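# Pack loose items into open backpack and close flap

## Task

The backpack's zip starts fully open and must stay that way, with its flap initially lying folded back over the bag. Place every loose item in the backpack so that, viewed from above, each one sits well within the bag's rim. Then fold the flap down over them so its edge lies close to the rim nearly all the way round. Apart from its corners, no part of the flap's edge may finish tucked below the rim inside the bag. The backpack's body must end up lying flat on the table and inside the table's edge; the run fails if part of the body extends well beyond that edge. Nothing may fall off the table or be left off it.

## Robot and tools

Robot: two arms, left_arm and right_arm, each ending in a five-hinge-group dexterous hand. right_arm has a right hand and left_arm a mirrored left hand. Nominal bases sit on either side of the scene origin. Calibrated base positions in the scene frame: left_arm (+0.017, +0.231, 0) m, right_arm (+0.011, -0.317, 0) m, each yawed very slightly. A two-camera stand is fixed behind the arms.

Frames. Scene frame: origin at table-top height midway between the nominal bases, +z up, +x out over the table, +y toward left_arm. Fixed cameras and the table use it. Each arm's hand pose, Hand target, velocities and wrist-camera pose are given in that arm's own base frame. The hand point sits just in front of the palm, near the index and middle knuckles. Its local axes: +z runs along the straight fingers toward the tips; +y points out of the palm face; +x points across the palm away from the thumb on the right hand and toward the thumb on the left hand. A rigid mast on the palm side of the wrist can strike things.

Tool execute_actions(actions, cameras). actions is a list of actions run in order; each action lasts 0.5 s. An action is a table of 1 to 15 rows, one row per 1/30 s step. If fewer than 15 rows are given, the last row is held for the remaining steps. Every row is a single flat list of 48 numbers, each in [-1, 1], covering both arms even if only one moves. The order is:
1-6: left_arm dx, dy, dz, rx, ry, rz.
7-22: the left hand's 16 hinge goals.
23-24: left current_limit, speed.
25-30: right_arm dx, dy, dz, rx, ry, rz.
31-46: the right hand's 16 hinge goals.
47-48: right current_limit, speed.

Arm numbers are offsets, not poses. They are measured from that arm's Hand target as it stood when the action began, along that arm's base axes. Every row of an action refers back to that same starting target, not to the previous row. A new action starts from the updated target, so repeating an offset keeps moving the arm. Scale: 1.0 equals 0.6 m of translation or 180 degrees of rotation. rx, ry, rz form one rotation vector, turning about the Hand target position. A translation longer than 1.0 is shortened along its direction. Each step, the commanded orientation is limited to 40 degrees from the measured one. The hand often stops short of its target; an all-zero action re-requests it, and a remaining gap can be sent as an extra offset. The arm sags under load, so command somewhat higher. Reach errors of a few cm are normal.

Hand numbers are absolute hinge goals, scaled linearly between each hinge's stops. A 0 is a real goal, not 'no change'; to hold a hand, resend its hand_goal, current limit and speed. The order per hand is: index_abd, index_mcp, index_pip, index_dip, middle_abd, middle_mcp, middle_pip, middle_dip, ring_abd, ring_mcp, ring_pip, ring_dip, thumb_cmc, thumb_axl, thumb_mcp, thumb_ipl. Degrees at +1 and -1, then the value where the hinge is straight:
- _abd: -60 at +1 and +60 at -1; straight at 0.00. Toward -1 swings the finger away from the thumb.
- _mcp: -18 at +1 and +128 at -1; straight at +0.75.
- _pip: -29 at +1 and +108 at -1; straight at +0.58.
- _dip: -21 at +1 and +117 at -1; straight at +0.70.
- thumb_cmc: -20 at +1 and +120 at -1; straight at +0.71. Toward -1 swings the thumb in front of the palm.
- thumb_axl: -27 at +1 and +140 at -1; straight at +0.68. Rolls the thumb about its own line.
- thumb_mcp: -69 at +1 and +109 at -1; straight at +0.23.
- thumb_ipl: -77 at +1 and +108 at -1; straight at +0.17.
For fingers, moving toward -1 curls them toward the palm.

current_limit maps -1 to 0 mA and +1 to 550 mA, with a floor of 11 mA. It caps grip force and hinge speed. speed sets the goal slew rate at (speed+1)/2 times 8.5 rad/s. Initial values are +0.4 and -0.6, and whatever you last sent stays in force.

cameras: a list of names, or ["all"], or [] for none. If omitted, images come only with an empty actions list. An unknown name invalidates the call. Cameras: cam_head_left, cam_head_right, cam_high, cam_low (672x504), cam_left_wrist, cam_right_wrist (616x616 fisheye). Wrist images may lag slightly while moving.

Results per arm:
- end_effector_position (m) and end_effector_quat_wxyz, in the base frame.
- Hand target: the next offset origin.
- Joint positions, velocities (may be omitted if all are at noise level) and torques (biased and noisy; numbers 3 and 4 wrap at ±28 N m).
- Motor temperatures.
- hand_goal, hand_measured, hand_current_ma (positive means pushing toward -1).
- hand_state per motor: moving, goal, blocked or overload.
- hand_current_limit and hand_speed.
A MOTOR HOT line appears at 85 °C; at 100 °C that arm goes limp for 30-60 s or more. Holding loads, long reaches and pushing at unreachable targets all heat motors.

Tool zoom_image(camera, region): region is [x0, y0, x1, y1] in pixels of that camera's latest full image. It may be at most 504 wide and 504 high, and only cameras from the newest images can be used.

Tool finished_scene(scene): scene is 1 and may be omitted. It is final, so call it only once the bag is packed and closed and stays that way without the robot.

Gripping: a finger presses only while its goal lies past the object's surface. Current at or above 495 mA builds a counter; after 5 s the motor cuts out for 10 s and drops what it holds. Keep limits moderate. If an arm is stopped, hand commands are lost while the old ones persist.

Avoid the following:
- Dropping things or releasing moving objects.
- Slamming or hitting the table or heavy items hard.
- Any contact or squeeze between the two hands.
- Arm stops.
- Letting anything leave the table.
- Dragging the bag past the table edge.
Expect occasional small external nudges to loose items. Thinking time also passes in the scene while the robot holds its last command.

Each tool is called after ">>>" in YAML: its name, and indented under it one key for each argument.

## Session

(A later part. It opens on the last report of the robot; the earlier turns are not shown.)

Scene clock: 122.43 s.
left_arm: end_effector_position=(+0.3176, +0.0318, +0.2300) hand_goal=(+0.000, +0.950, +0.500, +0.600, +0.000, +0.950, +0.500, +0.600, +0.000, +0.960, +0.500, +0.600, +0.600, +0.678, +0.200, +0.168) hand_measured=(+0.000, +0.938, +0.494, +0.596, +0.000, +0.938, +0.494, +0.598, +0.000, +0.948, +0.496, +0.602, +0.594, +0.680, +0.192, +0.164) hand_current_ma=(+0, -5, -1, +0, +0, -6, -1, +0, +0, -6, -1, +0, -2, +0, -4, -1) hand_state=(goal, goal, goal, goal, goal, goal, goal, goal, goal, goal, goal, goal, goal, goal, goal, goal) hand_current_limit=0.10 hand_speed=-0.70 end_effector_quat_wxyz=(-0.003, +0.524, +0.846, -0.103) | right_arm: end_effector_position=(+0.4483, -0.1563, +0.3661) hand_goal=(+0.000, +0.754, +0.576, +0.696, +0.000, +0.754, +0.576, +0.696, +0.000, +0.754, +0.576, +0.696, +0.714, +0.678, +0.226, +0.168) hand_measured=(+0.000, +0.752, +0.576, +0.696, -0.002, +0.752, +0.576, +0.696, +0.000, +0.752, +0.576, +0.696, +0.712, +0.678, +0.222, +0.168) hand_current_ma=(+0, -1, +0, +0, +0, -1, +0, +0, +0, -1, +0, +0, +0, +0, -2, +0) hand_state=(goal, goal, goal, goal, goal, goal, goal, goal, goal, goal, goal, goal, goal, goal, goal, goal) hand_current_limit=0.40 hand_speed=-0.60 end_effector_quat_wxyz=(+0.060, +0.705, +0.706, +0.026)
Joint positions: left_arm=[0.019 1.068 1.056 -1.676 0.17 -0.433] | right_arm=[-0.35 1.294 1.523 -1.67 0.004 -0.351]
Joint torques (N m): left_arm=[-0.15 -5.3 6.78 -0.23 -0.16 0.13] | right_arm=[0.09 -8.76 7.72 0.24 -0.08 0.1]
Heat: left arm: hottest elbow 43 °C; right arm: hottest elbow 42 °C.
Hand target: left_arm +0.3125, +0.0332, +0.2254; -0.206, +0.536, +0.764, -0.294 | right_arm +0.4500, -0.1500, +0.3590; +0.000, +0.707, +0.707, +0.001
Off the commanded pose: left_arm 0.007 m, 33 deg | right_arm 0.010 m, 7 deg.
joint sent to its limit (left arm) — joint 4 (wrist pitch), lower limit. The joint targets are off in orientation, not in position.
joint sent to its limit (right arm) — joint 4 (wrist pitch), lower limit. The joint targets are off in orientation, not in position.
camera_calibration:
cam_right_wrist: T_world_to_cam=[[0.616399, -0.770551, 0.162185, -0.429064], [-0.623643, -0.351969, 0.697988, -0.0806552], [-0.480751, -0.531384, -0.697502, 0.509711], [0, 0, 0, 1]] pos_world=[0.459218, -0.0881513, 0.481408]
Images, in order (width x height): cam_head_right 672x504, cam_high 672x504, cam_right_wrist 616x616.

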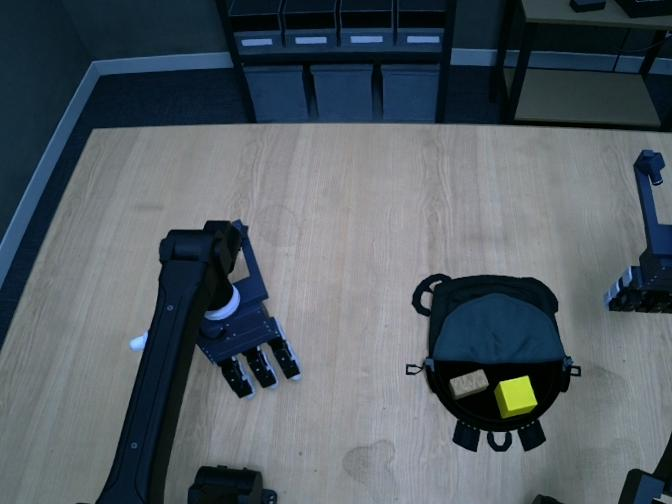

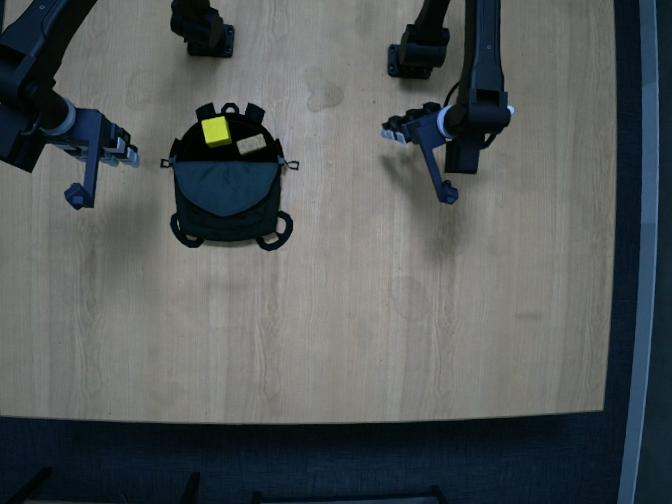

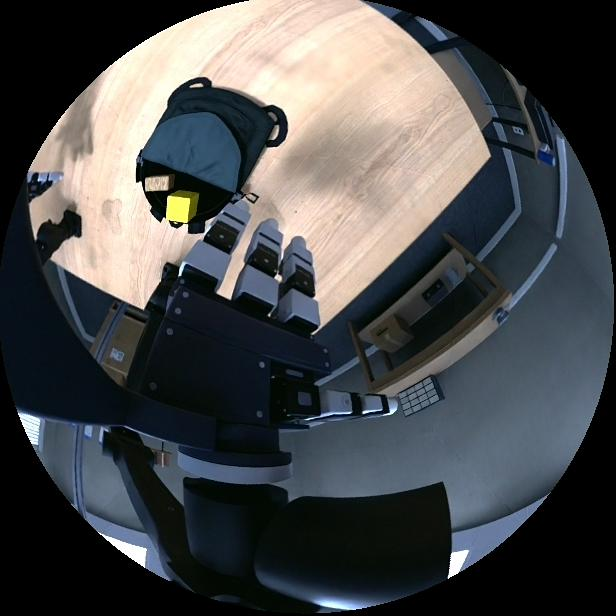

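>>> execute_actions:
  actions: []

Scene clock: 123.87 s.
left_arm: end_effector_position=(+0.3177, +0.0318, +0.2300) hand_goal=(+0.000, +0.950, +0.500, +0.600, +0.000, +0.950, +0.500, +0.600, +0.000, +0.960, +0.500, +0.600, +0.600, +0.678, +0.200, +0.168) hand_measured=(+0.000, +0.938, +0.494, +0.596, +0.000, +0.938, +0.494, +0.598, +0.000, +0.948, +0.496, +0.602, +0.594, +0.680, +0.192, +0.164) hand_current_ma=(+0, -5, -1, +0, +0, -6, -1, +0, +0, -6, -1, +0, -2, +0, -4, -1) hand_state=(goal, goal, goal, goal, goal, goal, goal, goal, goal, goal, goal, goal, goal, goal, goal, goal) hand_current_limit=0.10 hand_speed=-0.70 end_effector_quat_wxyz=(-0.003, +0.524, +0.846, -0.103) | right_arm: end_effector_position=(+0.4483, -0.1563, +0.3661) hand_goal=(+0.000, +0.754, +0.576, +0.696, +0.000, +0.754, +0.576, +0.696, +0.000, +0.754, +0.576, +0.696, +0.714, +0.678, +0.226, +0.168) hand_measured=(+0.000, +0.752, +0.576, +0.696, -0.002, +0.752, +0.576, +0.696, +0.000, +0.752, +0.576, +0.696, +0.712, +0.678, +0.222, +0.168) hand_current_ma=(+0, -1, +0, +0, +0, -1, +0, +0, +0, -1, +0, +0, +0, +0, -2, +0) hand_state=(goal, goal, goal, goal, goal, goal, goal, goal, goal, goal, goal, goal, goal, goal, goal, goal) hand_current_limit=0.40 hand_speed=-0.60 end_effector_quat_wxyz=(+0.060, +0.705, +0.706, +0.026)
Joint positions: left_arm=[0.019 1.068 1.056 -1.676 0.17 -0.432] | right_arm=[-0.35 1.294 1.523 -1.67 0.004 -0.35]
Joint velocities: within noise
Joint torques (N m): left_arm=[-0.15 -5.3 6.76 -0.23 -0.16 0.11] | right_arm=[0.15 -8.59 7.77 0.2 -0.07 0.13]
Motor temperatures (°C): left_arm=[26 33 43 32 25 27] | right_arm=[31 32 42 31 26 25]
Heat: left arm: hottest elbow 43 °C; right arm: hottest elbow 42 °C.
Hand target: left_arm +0.3125, +0.0332, +0.2254; -0.206, +0.536, +0.764, -0.294 | right_arm +0.4500, -0.1500, +0.3590; +0.000, +0.707, +0.707, +0.001
Off the commanded pose: left_arm 0.007 m, 33 deg | right_arm 0.010 m, 7 deg.
camera_calibration:
cam_left_wrist: T_world_to_cam=[[-0.174259, -0.969324, 0.173333, 0.0100439], [-0.565262, 0.242605, 0.78843, -0.060868], [-0.806295, 0.039412, -0.590199, 0.520141], [0, 0, 0, 1]] pos_world=[0.386731, 0.00400292, 0.353236]
cam_right_wrist: T_world_to_cam=[[0.616121, -0.77078, 0.162152, -0.428941], [-0.623761, -0.351763, 0.697987, -0.0805824], [-0.480955, -0.531188, -0.697511, 0.509826], [0, 0, 0, 1]] pos_world=[0.459219, -0.0881512, 0.481408]

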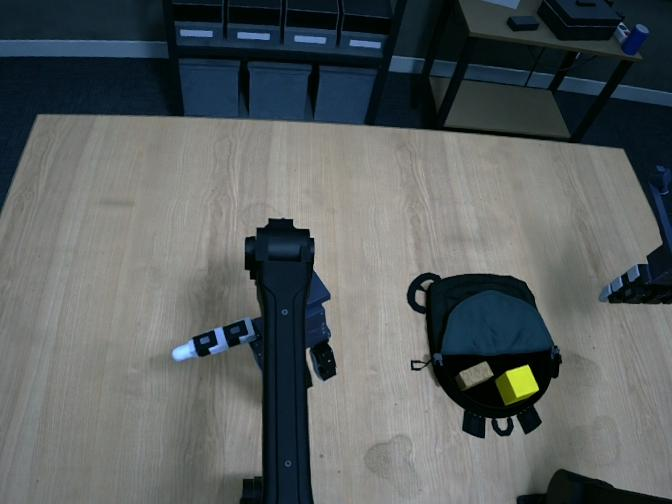

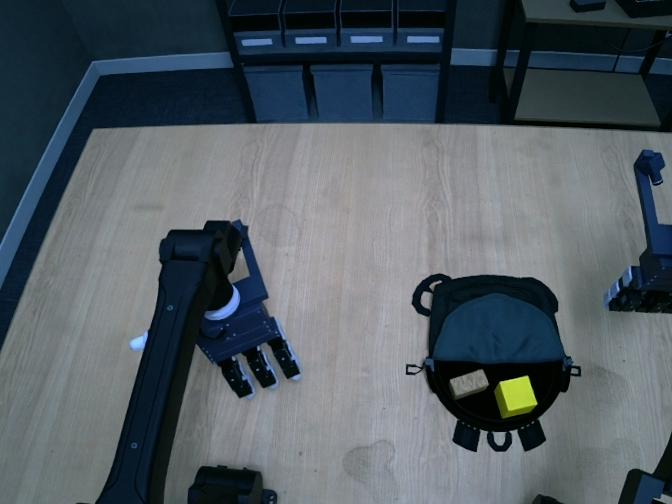

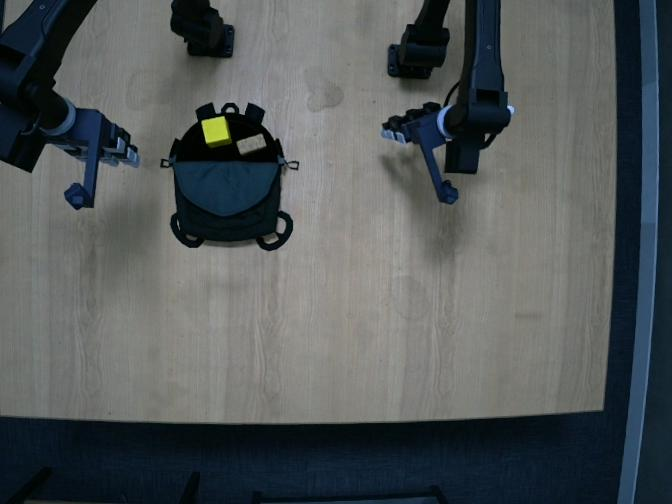

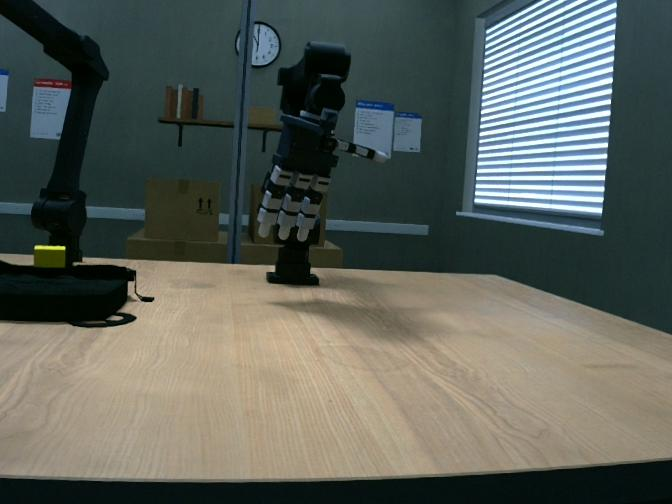

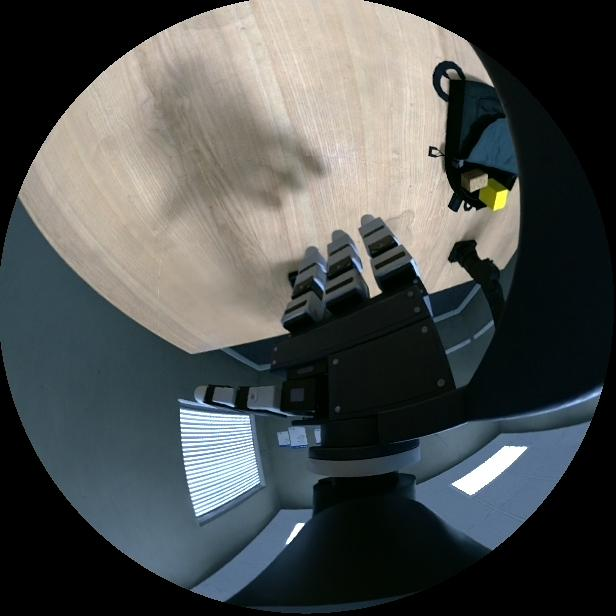

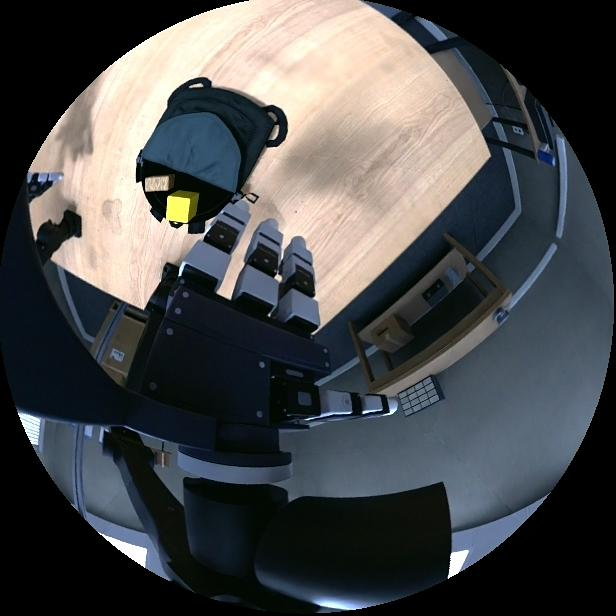

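>>> zoom_image:
  camera: "cam_high"
  region: [150, 90, 310, 260]

>>> zoom_image:
  camera: "cam_head_right"
  region: [390, 260, 600, 460]

>>> zoom_image:
  camera: "cam_low"
  region: [0, 220, 180, 350]

Scaled by 2.965 from the camera's 672x504 image, which has a finer 960x720 frame.

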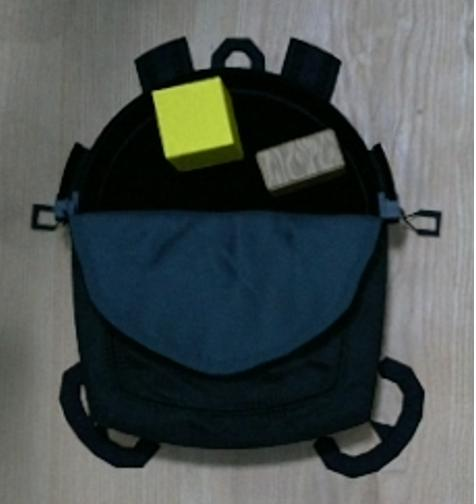

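Scaled by 2.400 from the camera's 672x504 image, which has a finer 960x720 frame.

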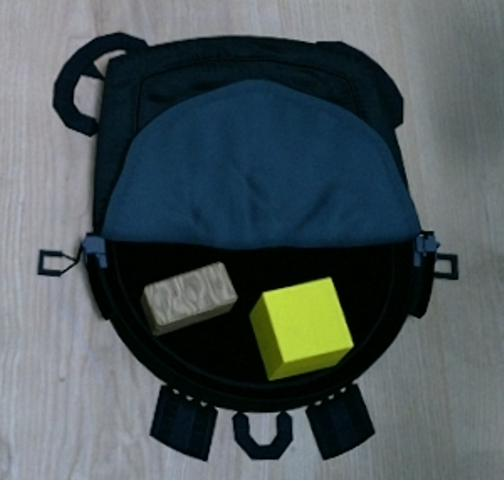

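Scaled by 2.800 from the camera's 672x504 image, which has a finer 960x720 frame.

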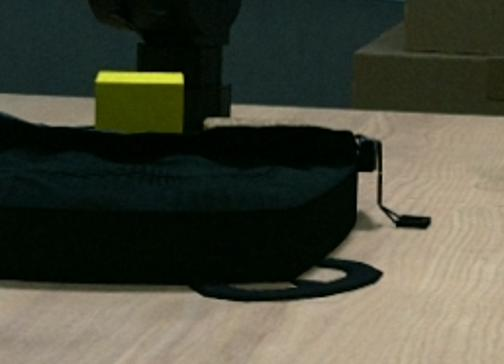

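>>> execute_actions:
  actions:
    - [[0,0,0,0,0,0,0,0.95,0.5,0.6,0,0.95,0.5,0.6,0,0.96,0.5,0.6,0.6,0.678,0.2,0.168,0.1,-0.7,-0.005,0.083,-0.012,0,0,-0.1667,0,0.754,0.576,0.696,0,0.754,0.576,0.696,0,0.754,0.576,0.696,0.714,0.678,0.226,0.168,0.4,-0.6]]
    - [[0,0,0,0,0,0,0,0.95,0.5,0.6,0,0.95,0.5,0.6,0,0.96,0.5,0.6,0.6,0.678,0.2,0.168,0.1,-0.7,-0.005,0.083,-0.012,0,0,-0.1667,0,0.754,0.576,0.696,0,0.754,0.576,0.696,0,0.754,0.576,0.696,0.714,0.678,0.226,0.168,0.4,-0.6]]
    - [[0,0,0,0,0,0,0,0.95,0.5,0.6,0,0.95,0.5,0.6,0,0.96,0.5,0.6,0.6,0.678,0.2,0.168,0.1,-0.7,-0.005,0.083,-0.012,0,0,-0.1667,0,0.754,0.576,0.696,0,0.754,0.576,0.696,0,0.754,0.576,0.696,0.714,0.678,0.226,0.168,0.4,-0.6]]
  cameras: ["cam_high"]

Scene clock: 127.57 s.
left_arm: end_effector_position=(+0.3188, +0.0315, +0.2302) hand_goal=(+0.000, +0.950, +0.500, +0.600, +0.000, +0.950, +0.500, +0.600, +0.000, +0.960, +0.500, +0.600, +0.600, +0.678, +0.200, +0.168) hand_measured=(+0.000, +0.938, +0.494, +0.596, +0.000, +0.938, +0.494, +0.598, +0.000, +0.948, +0.496, +0.602, +0.594, +0.680, +0.192, +0.164) hand_current_ma=(+0, -5, -1, +0, +0, -6, -1, +0, +0, -6, -1, +0, -2, +0, -4, -1) hand_state=(goal, goal, goal, goal, goal, goal, goal, goal, goal, goal, goal, goal, goal, goal, goal, goal) hand_current_limit=0.10 hand_speed=-0.70 end_effector_quat_wxyz=(-0.003, +0.532, +0.841, -0.100) | right_arm: end_effector_position=(+0.4332, +0.0021, +0.3215) hand_goal=(+0.000, +0.754, +0.576, +0.696, +0.000, +0.754, +0.576, +0.696, +0.000, +0.754, +0.576, +0.696, +0.714, +0.678, +0.226, +0.168) hand_measured=(+0.000, +0.752, +0.576, +0.696, +0.000, +0.752, +0.576, +0.696, +0.000, +0.752, +0.576, +0.696, +0.714, +0.678, +0.222, +0.168) hand_current_ma=(+0, +0, +0, +0, +0, +0, +0, +0, +0, +0, +0, +0, +0, +0, -2, +0) hand_state=(goal, goal, goal, goal, goal, goal, goal, goal, goal, goal, goal, goal, goal, goal, goal, goal) hand_current_limit=0.40 hand_speed=-0.60 end_effector_quat_wxyz=(+0.003, +1.000, +0.015, +0.024)
Joint positions: left_arm=[0.019 1.068 1.056 -1.676 0.164 -0.413] | right_arm=[0.198 1.525 1.676 -1.675 0.016 1.738]
Joint velocities: left_arm=[-0.005 -0.044 -0.017 -0.007 -0.007 0.022] | right_arm=[within noise]
Joint torques (N m): left_arm=[-0.09 -5.6 6.57 -0.23 -0.17 0.11] | right_arm=[-1.79 -12.45 11.38 0.08 0.24 0.13]
Heat: left arm: hottest elbow 42 °C; right arm: hottest elbow 42 °C.
Hand target: left_arm +0.3125, +0.0332, +0.2254; -0.205, +0.536, +0.764, -0.294 | right_arm +0.4411, -0.0007, +0.3374; +0.001, +1.000, +0.000, +0.000
Off the commanded pose: left_arm 0.008 m, 33 deg | right_arm 0.018 m, 3 deg.
joint sent to its limit (left arm) — joint 4 (wrist pitch), lower limit. The joint targets are off in orientation, not in position.
joint sent to its limit (right arm) — joint 4 (wrist pitch), lower limit. The joint targets are off in orientation, not in position.
Images, in order (width x height): cam_high 672x504.

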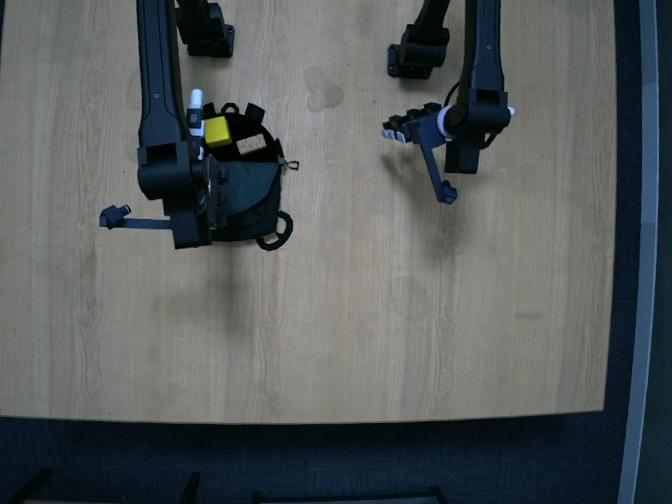

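>>> execute_actions:
  actions:
    - [[0,0,0,0,0,0,0,0.95,0.5,0.6,0,0.95,0.5,0.6,0,0.96,0.5,0.6,0.6,0.678,0.2,0.168,0.1,-0.7,0,0.06,-0.03,0.139,0,0,0,0.918,-0.723,0.145,0,0.918,-0.723,0.145,0,0.753,-0.883,-0.174,-0.671,0.678,0.0,0.005,0.2,-0.6]]
    - [[0,0,0,0,0,0,0,0.95,0.5,0.6,0,0.95,0.5,0.6,0,0.96,0.5,0.6,0.6,0.678,0.2,0.168,0.1,-0.7,0,0.06,-0.03,0.139,0,0,0,0.918,-0.723,0.145,0,0.918,-0.723,0.145,0,0.753,-0.883,-0.174,-0.671,0.678,0.0,0.005,0.2,-0.6]]
    - [[0,0,0,0,0,0,0,0.95,0.5,0.6,0,0.95,0.5,0.6,0,0.96,0.5,0.6,0.6,0.678,0.2,0.168,0.1,-0.7,0,0.04,-0.05,0,0,0,0,0.918,-0.723,0.145,0,0.918,-0.723,0.145,0,0.753,-0.883,-0.174,-0.671,0.678,0.0,0.005,0.2,-0.6]]
  cameras: ["cam_high","cam_right_wrist","cam_low","cam_head_right"]

Scene clock: 130.00 s.
left_arm: end_effector_position=(+0.3188, +0.0316, +0.2302) hand_goal=(+0.000, +0.950, +0.500, +0.600, +0.000, +0.950, +0.500, +0.600, +0.000, +0.960, +0.500, +0.600, +0.600, +0.678, +0.200, +0.168) hand_measured=(+0.000, +0.938, +0.494, +0.596, +0.000, +0.938, +0.494, +0.598, +0.000, +0.948, +0.496, +0.602, +0.594, +0.680, +0.192, +0.164) hand_current_ma=(+0, -5, -1, +0, +0, -6, -1, +0, +0, -6, -1, +0, -2, +0, -4, -1) hand_state=(goal, goal, goal, goal, goal, goal, goal, goal, goal, goal, goal, goal, goal, goal, goal, goal) hand_current_limit=0.10 hand_speed=-0.70 end_effector_quat_wxyz=(-0.003, +0.532, +0.841, -0.100) | right_arm: end_effector_position=(+0.4401, +0.0902, +0.2730) hand_goal=(+0.000, +0.918, -0.722, +0.146, +0.000, +0.918, -0.722, +0.146, +0.000, +0.754, -0.882, -0.174, -0.670, +0.678, +0.000, +0.006) hand_measured=(+0.000, +0.910, -0.716, +0.150, +0.000, +0.910, -0.718, +0.150, +0.000, +0.748, -0.876, -0.170, -0.668, +0.678, -0.002, +0.008) hand_current_ma=(+0, -5, +2, +1, +0, -6, +2, +1, +0, -2, +3, +1, +1, +0, +0, +0) hand_state=(goal, goal, goal, goal, goal, goal, goal, goal, goal, goal, goal, goal, goal, goal, goal, goal) hand_current_limit=0.20 hand_speed=-0.60 end_effector_quat_wxyz=(-0.422, +0.907, -0.001, +0.001)
Joint positions: left_arm=[0.019 1.068 1.056 -1.676 0.163 -0.413] | right_arm=[0.027 1.54 1.573 -1.567 -0.87 1.618]
Joint torques (N m): left_arm=[-0.09 -5.54 6.57 -0.23 -0.17 0.12] | right_arm=[-0.09 -13.22 7.76 0.66 -0.88 0.13]
Heat: left arm: hottest elbow 42 °C; right arm: hottest elbow 42 °C.
Hand target: left_arm +0.3125, +0.0332, +0.2254; -0.206, +0.536, +0.764, -0.293 | right_arm +0.4411, +0.0954, +0.2715; -0.422, +0.906, +0.000, +0.000
Off the commanded pose: left_arm 0.008 m, 33 deg | right_arm 0.005 m, 0 deg.
joint sent to its limit (left arm) — joint 4 (wrist pitch), lower limit. The joint targets are off in orientation, not in position.
camera_calibration:
cam_right_wrist: T_world_to_cam=[[-0.777491, -0.439849, -0.449489, 0.531699], [-0.387819, -0.227322, 0.893265, -0.102499], [-0.495081, 0.868825, 0.0061588, 0.259683], [0, 0, 0, 1]] pos_world=[0.502204, -0.0150524, 0.328952]
Images, in order (width x height): cam_head_right 672x504, cam_high 672x504, cam_low 672x504, cam_right_wrist 616x616.

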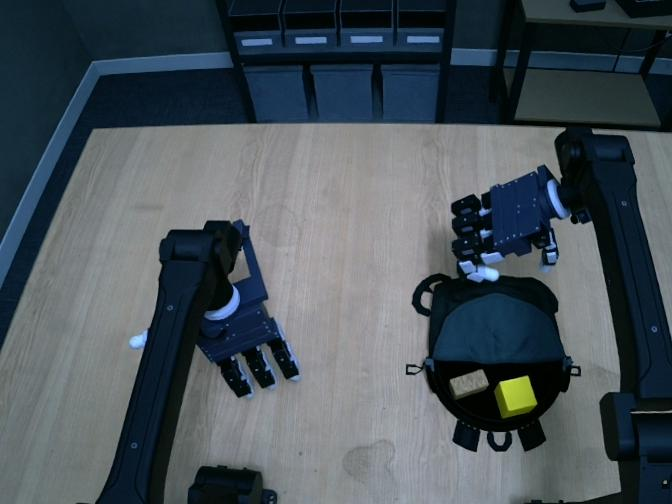

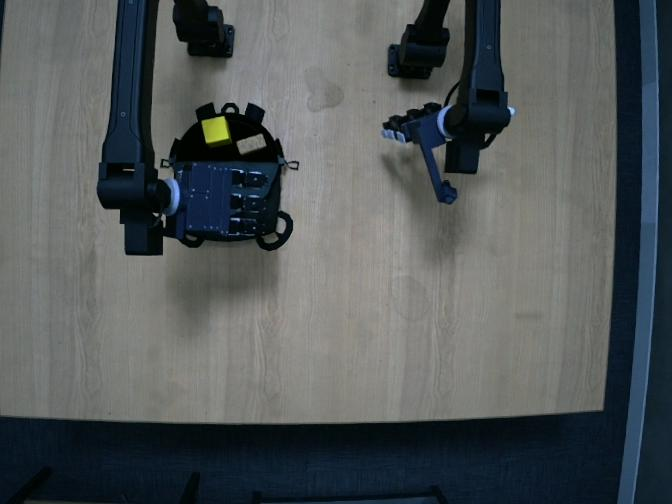

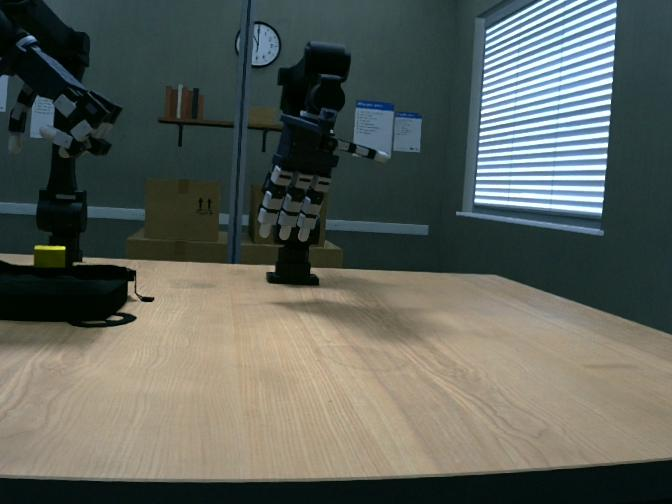

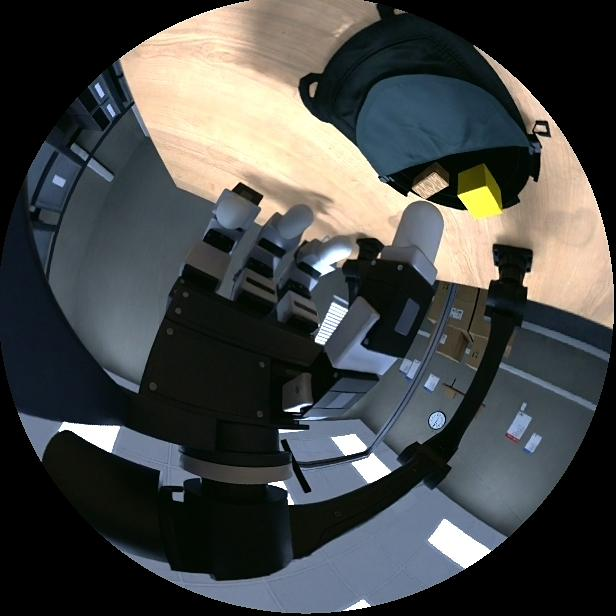

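>>> zoom_image:
  camera: "cam_right_wrist"
  region: [290, 10, 560, 280]

Scaled by 1.867 from the camera's 616x616 image, which has a finer 880x880 frame.

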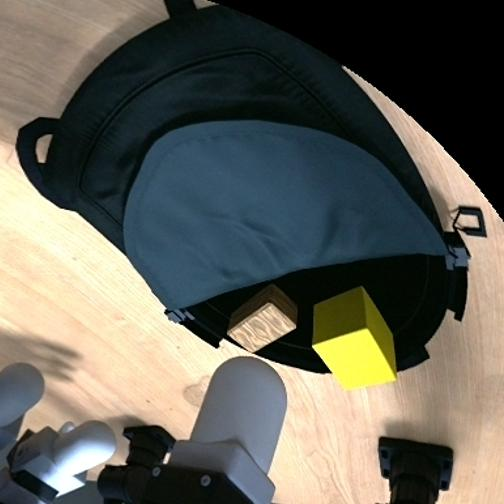

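>>> zoom_image:
  camera: "cam_low"
  region: [0, 20, 160, 180]

>>> zoom_image:
  camera: "cam_head_right"
  region: [400, 130, 640, 370]

Scaled by 3.150 from the camera's 672x504 image, which has a finer 960x720 frame.

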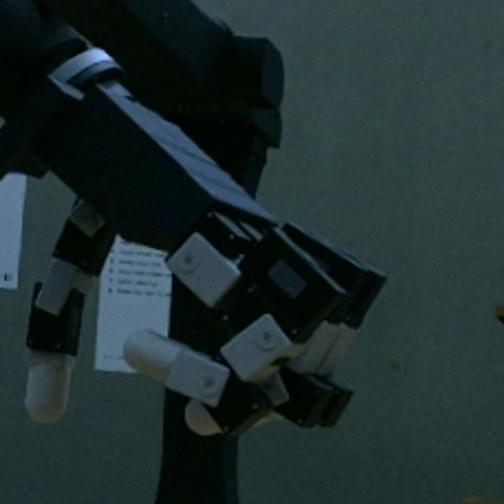

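Scaled by 2.100 from the camera's 672x504 image, which has a finer 960x720 frame.

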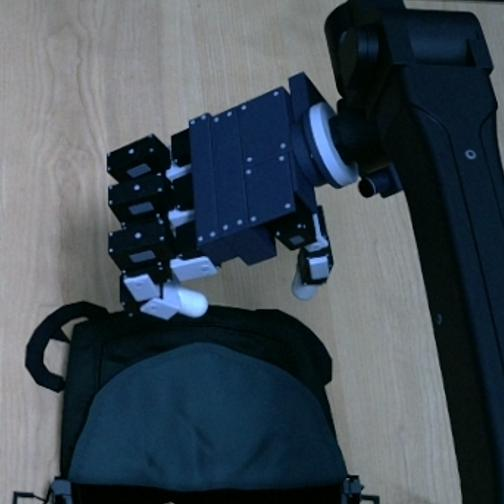

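>>> execute_actions:
  actions:
    - [[0,0,0,0,0,0,0,0.95,0.5,0.6,0,0.95,0.5,0.6,0,0.96,0.5,0.6,0.6,0.678,0.2,0.168,0.1,-0.7,0.0287,0.0193,-0.118,0,0,0,0,0.726,-0.839,0.42,0,0.753,-0.883,-0.174,0,0.753,-0.883,-0.174,-0.486,0.678,-0.135,0.027,0.2,-0.6]]
    - [[0,0,0,0,0,0,0,0.95,0.5,0.6,0,0.95,0.5,0.6,0,0.96,0.5,0.6,0.6,0.678,0.2,0.168,0.1,-0.7,0.0287,0.0193,-0.118,0,0,0,0,0.726,-0.839,0.42,0,0.753,-0.883,-0.174,0,0.753,-0.883,-0.174,-0.486,0.678,-0.135,0.027,0.2,-0.6]]
  cameras: ["cam_high","cam_right_wrist","cam_low","cam_head_right"]

Scene clock: 138.77 s.
left_arm: end_effector_position=(+0.3188, +0.0316, +0.2302) hand_goal=(+0.000, +0.950, +0.500, +0.600, +0.000, +0.950, +0.500, +0.600, +0.000, +0.960, +0.500, +0.600, +0.600, +0.678, +0.200, +0.168) hand_measured=(+0.000, +0.938, +0.494, +0.596, +0.000, +0.938, +0.494, +0.598, +0.000, +0.948, +0.496, +0.602, +0.594, +0.680, +0.192, +0.164) hand_current_ma=(+0, -5, -1, +0, +0, -6, -1, +0, +0, -6, -1, +0, -2, +0, -4, -1) hand_state=(goal, goal, goal, goal, goal, goal, goal, goal, goal, goal, goal, goal, goal, goal, goal, goal) hand_current_limit=0.10 hand_speed=-0.70 end_effector_quat_wxyz=(-0.003, +0.532, +0.841, -0.100) | right_arm: end_effector_position=(+0.4730, +0.1115, +0.1274) hand_goal=(+0.000, +0.726, -0.838, +0.420, +0.000, +0.754, -0.882, -0.174, +0.000, +0.754, -0.882, -0.174, -0.486, +0.678, -0.134, +0.028) hand_measured=(+0.000, +0.724, -0.832, +0.418, +0.000, +0.752, -0.876, -0.170, +0.000, +0.748, -0.876, -0.170, -0.490, +0.678, -0.132, +0.026) hand_current_ma=(+0, -1, +3, -1, +0, -1, +2, +1, +0, -2, +3, +1, -1, +0, +1, -1) hand_state=(goal, goal, goal, goal, goal, goal, goal, goal, goal, goal, goal, goal, goal, goal, goal, goal) hand_current_limit=0.20 hand_speed=-0.60 end_effector_quat_wxyz=(-0.423, +0.906, -0.005, -0.004)
Joint positions: left_arm=[0.019 1.068 1.056 -1.676 0.163 -0.413] | right_arm=[0.067 1.68 1.355 -1.169 -0.87 1.686]
Joint torques (N m): left_arm=[-0.15 -5.6 6.58 -0.21 -0.16 0.11] | right_arm=[0.09 -15.91 7.83 0.73 -0.72 0.15]
Heat: left arm: hottest elbow 42 °C; right arm: hottest elbow 40 °C.
Hand target: left_arm +0.3125, +0.0332, +0.2254; -0.206, +0.536, +0.764, -0.293 | right_arm +0.4754, +0.1184, +0.1298; -0.422, +0.906, -0.001, +0.000
Off the commanded pose: left_arm 0.008 m, 33 deg | right_arm 0.008 m, 1 deg.
joint sent to its limit (left arm) — joint 4 (wrist pitch), lower limit. The joint targets are off in orientation, not in position.
camera_calibration:
cam_right_wrist: T_world_to_cam=[[-0.784294, -0.436412, -0.44094, 0.502992], [-0.37784, -0.227712, 0.897432, 0.0400436], [-0.492057, 0.870455, 0.0136997, 0.255824], [0, 0, 0, 1]] pos_world=[0.535503, 0.00594659, 0.182348]
Images, in order (width x height): cam_head_right 672x504, cam_high 672x504, cam_low 672x504, cam_right_wrist 616x616.

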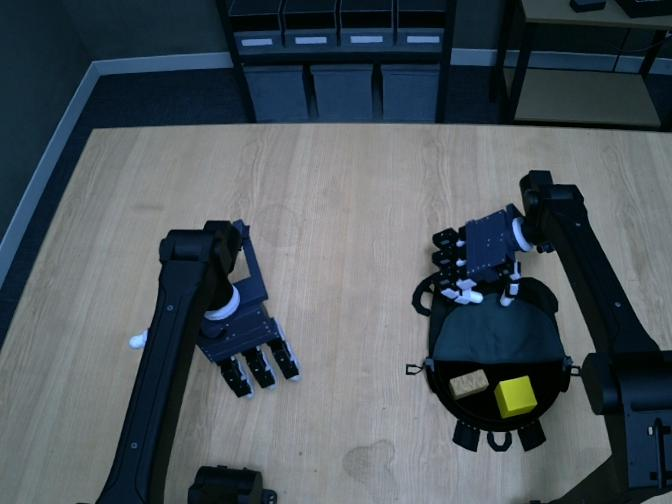

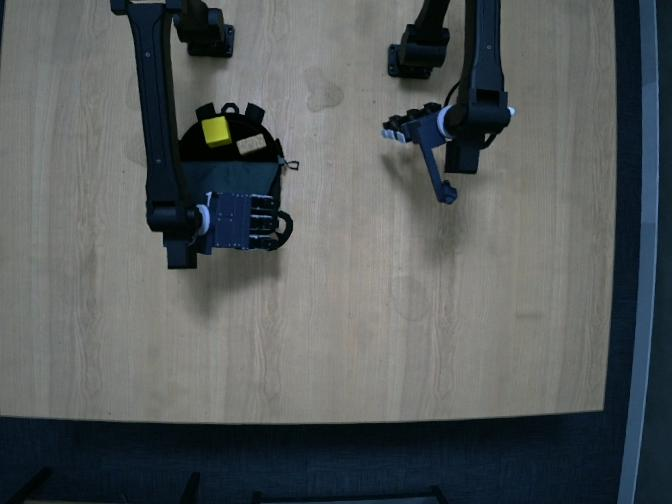

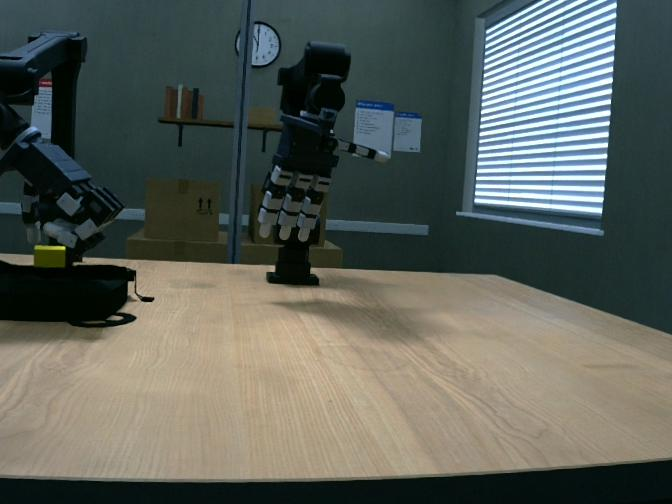

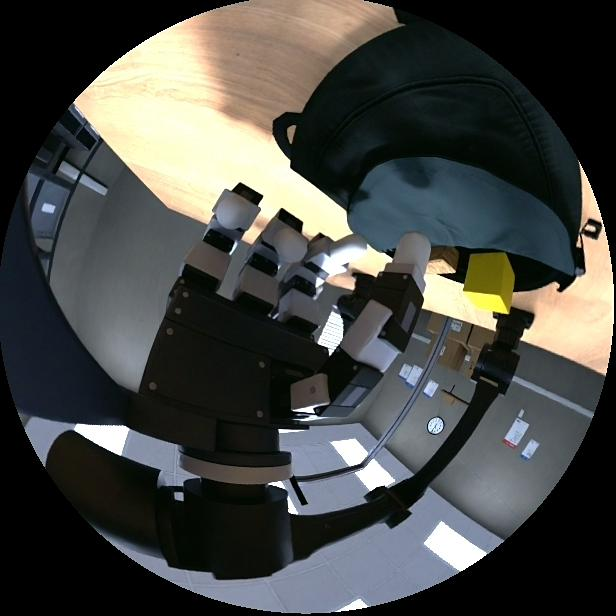

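>>> zoom_image:
  camera: "cam_right_wrist"
  region: [260, 130, 600, 340]

>>> zoom_image:
  camera: "cam_low"
  region: [0, 150, 160, 340]

>>> zoom_image:
  camera: "cam_head_right"
  region: [400, 160, 600, 400]

Scaled by 1.482 from the camera's 616x616 image, which has a finer 880x880 frame.

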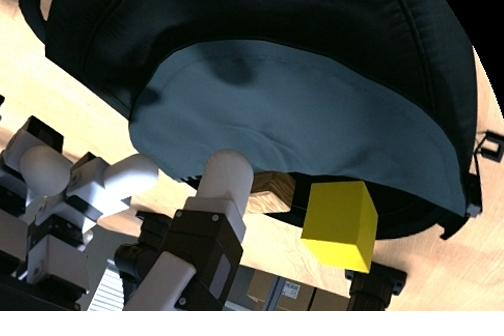

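Scaled by 2.653 from the camera's 672x504 image, which has a finer 960x720 frame.

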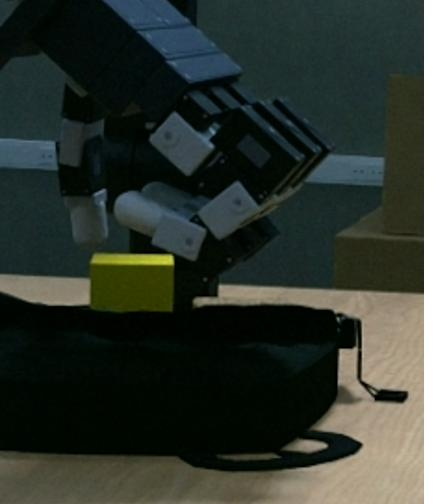

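Scaled by 2.100 from the camera's 672x504 image, which has a finer 960x720 frame.

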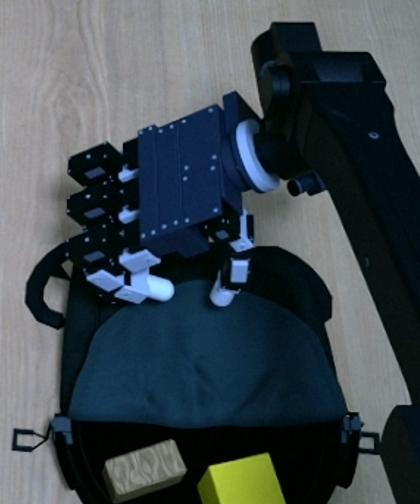

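>>> execute_actions:
  actions:
    - [[0,0,0,0,0,0,0,0.95,0.5,0.6,0,0.95,0.5,0.6,0,0.96,0.5,0.6,0.6,0.678,0.2,0.168,0.1,-0.7,0.0167,-0.01,-0.05,0,0,0,0,0.726,-0.839,0.42,0,0.753,-0.883,-0.174,0,0.753,-0.883,-0.174,-0.486,0.678,-0.135,0.027,0.2,-0.6]]
  cameras: ["cam_right_wrist","cam_low","cam_head_right"]

>>> zoom_image:
  camera: "cam_right_wrist"
  region: [300, 150, 500, 350]

>>> zoom_image:
  camera: "cam_low"
  region: [0, 180, 130, 310]

>>> zoom_image:
  camera: "cam_head_right"
  region: [420, 200, 580, 360]

Scene clock: 141.80 s.
left_arm: end_effector_position=(+0.3188, +0.0316, +0.2302) hand_goal=(+0.000, +0.950, +0.500, +0.600, +0.000, +0.950, +0.500, +0.600, +0.000, +0.960, +0.500, +0.600, +0.600, +0.678, +0.200, +0.168) hand_measured=(+0.000, +0.938, +0.494, +0.596, +0.000, +0.938, +0.494, +0.598, +0.000, +0.948, +0.496, +0.602, +0.594, +0.680, +0.192, +0.164) hand_current_ma=(+0, -5, -1, +0, +0, -6, -1, +0, +0, -6, -1, +0, -2, +0, -4, -1) hand_state=(goal, goal, goal, goal, goal, goal, goal, goal, goal, goal, goal, goal, goal, goal, goal, goal) hand_current_limit=0.10 hand_speed=-0.70 end_effector_quat_wxyz=(-0.003, +0.532, +0.841, -0.100) | right_arm: end_effector_position=(+0.4822, +0.1122, +0.1053) hand_goal=(+0.000, +0.726, -0.838, +0.420, +0.000, +0.754, -0.882, -0.174, +0.000, +0.754, -0.882, -0.174, -0.486, +0.678, -0.134, +0.028) hand_measured=(+0.000, +0.724, -0.832, +0.418, +0.000, +0.752, -0.876, -0.170, +0.000, +0.748, -0.876, -0.170, -0.490, +0.678, -0.132, +0.026) hand_current_ma=(+0, -1, +3, -1, +0, -1, +2, +1, +0, -2, +3, +1, -1, +0, +1, -1) hand_state=(goal, goal, goal, goal, goal, goal, goal, goal, goal, goal, goal, goal, goal, goal, goal, goal) hand_current_limit=0.20 hand_speed=-0.60 end_effector_quat_wxyz=(-0.423, +0.906, -0.005, -0.003)
Joint positions: left_arm=[0.019 1.068 1.056 -1.676 0.163 -0.413] | right_arm=[0.067 1.721 1.347 -1.118 -0.87 1.687]
Joint torques (N m): left_arm=[-0.09 -5.54 6.57 -0.23 -0.16 0.11] | right_arm=[-0.91 -14.56 7.32 0.8 -0.78 -0.04]
Heat: left arm: hottest elbow 42 °C; right arm: hottest elbow 40 °C.
Hand target: left_arm +0.3125, +0.0332, +0.2254; -0.206, +0.536, +0.764, -0.293 | right_arm +0.4854, +0.1124, +0.0998; -0.422, +0.906, -0.001, +0.000
Off the commanded pose: left_arm 0.008 m, 33 deg | right_arm 0.006 m, 1 deg.
joint sent to its limit (left arm) — joint 4 (wrist pitch), lower limit. The joint targets are off in orientation, not in position.
camera_calibration:
cam_right_wrist: T_world_to_cam=[[-0.783457, -0.435877, -0.442953, 0.500398], [-0.380146, -0.227723, 0.896455, 0.0646983], [-0.491614, 0.87072, 0.0127141, 0.259898], [0, 0, 0, 1]] pos_world=[0.544405, 0.0065464, 0.160349]
Images, in order (width x height): cam_head_right 672x504, cam_low 672x504, cam_right_wrist 616x616.

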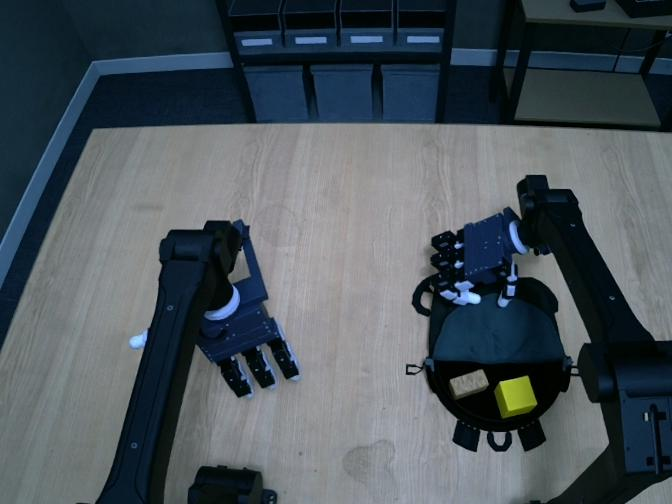

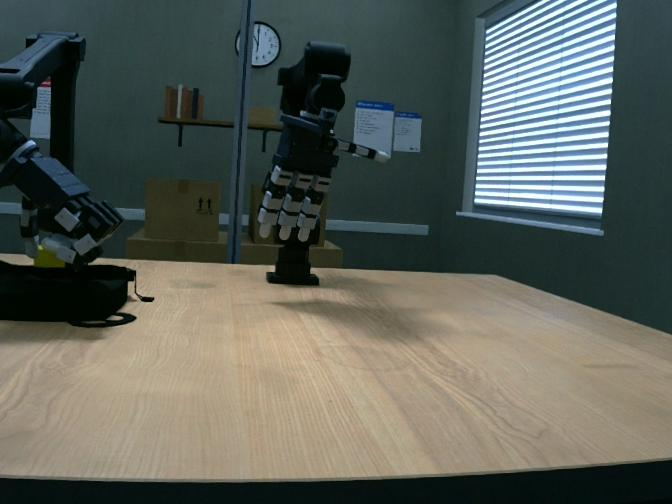

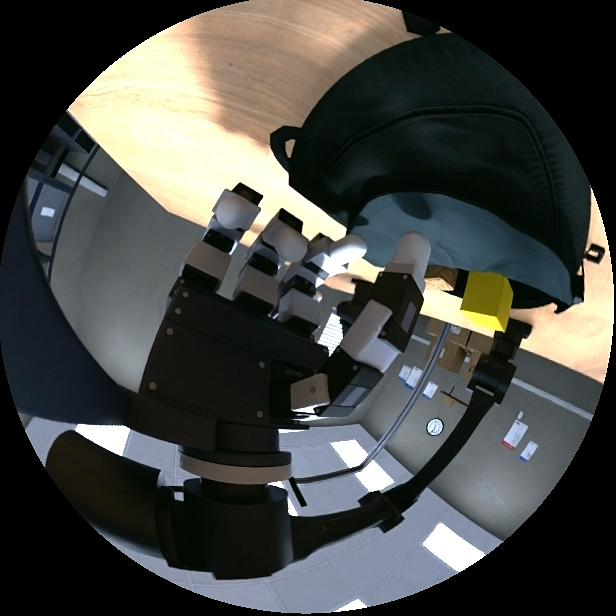

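Scaled by 2.520 from the camera's 616x616 image, which has a finer 880x880 frame.

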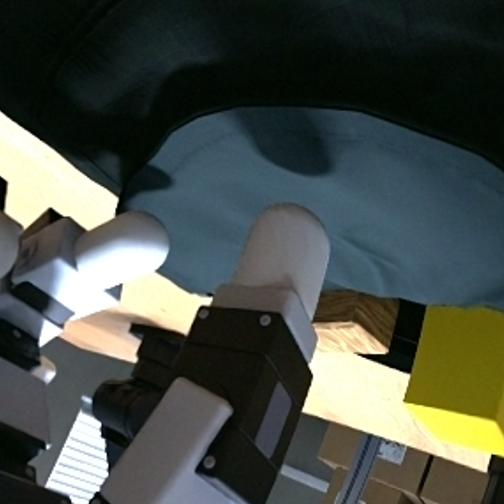

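Scaled by 3.877 from the camera's 672x504 image, which has a finer 960x720 frame.

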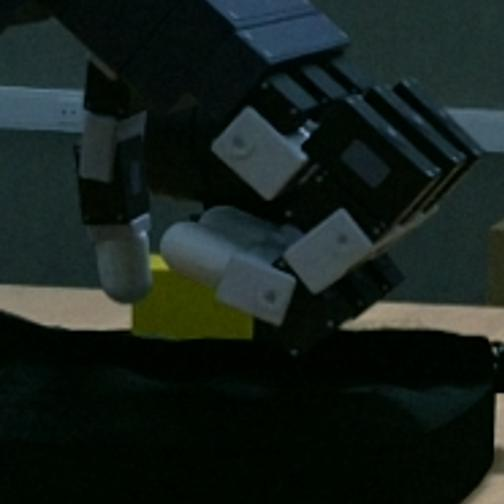

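Scaled by 3.150 from the camera's 672x504 image, which has a finer 960x720 frame.

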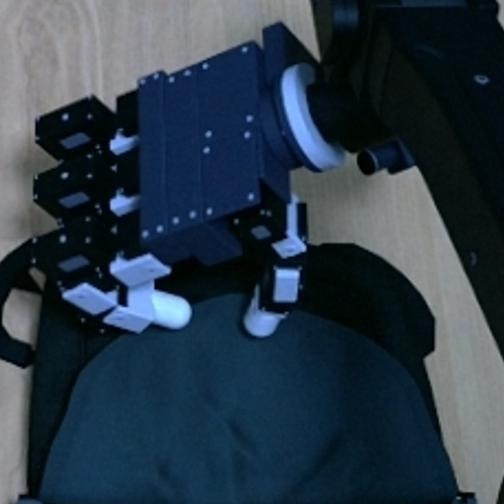

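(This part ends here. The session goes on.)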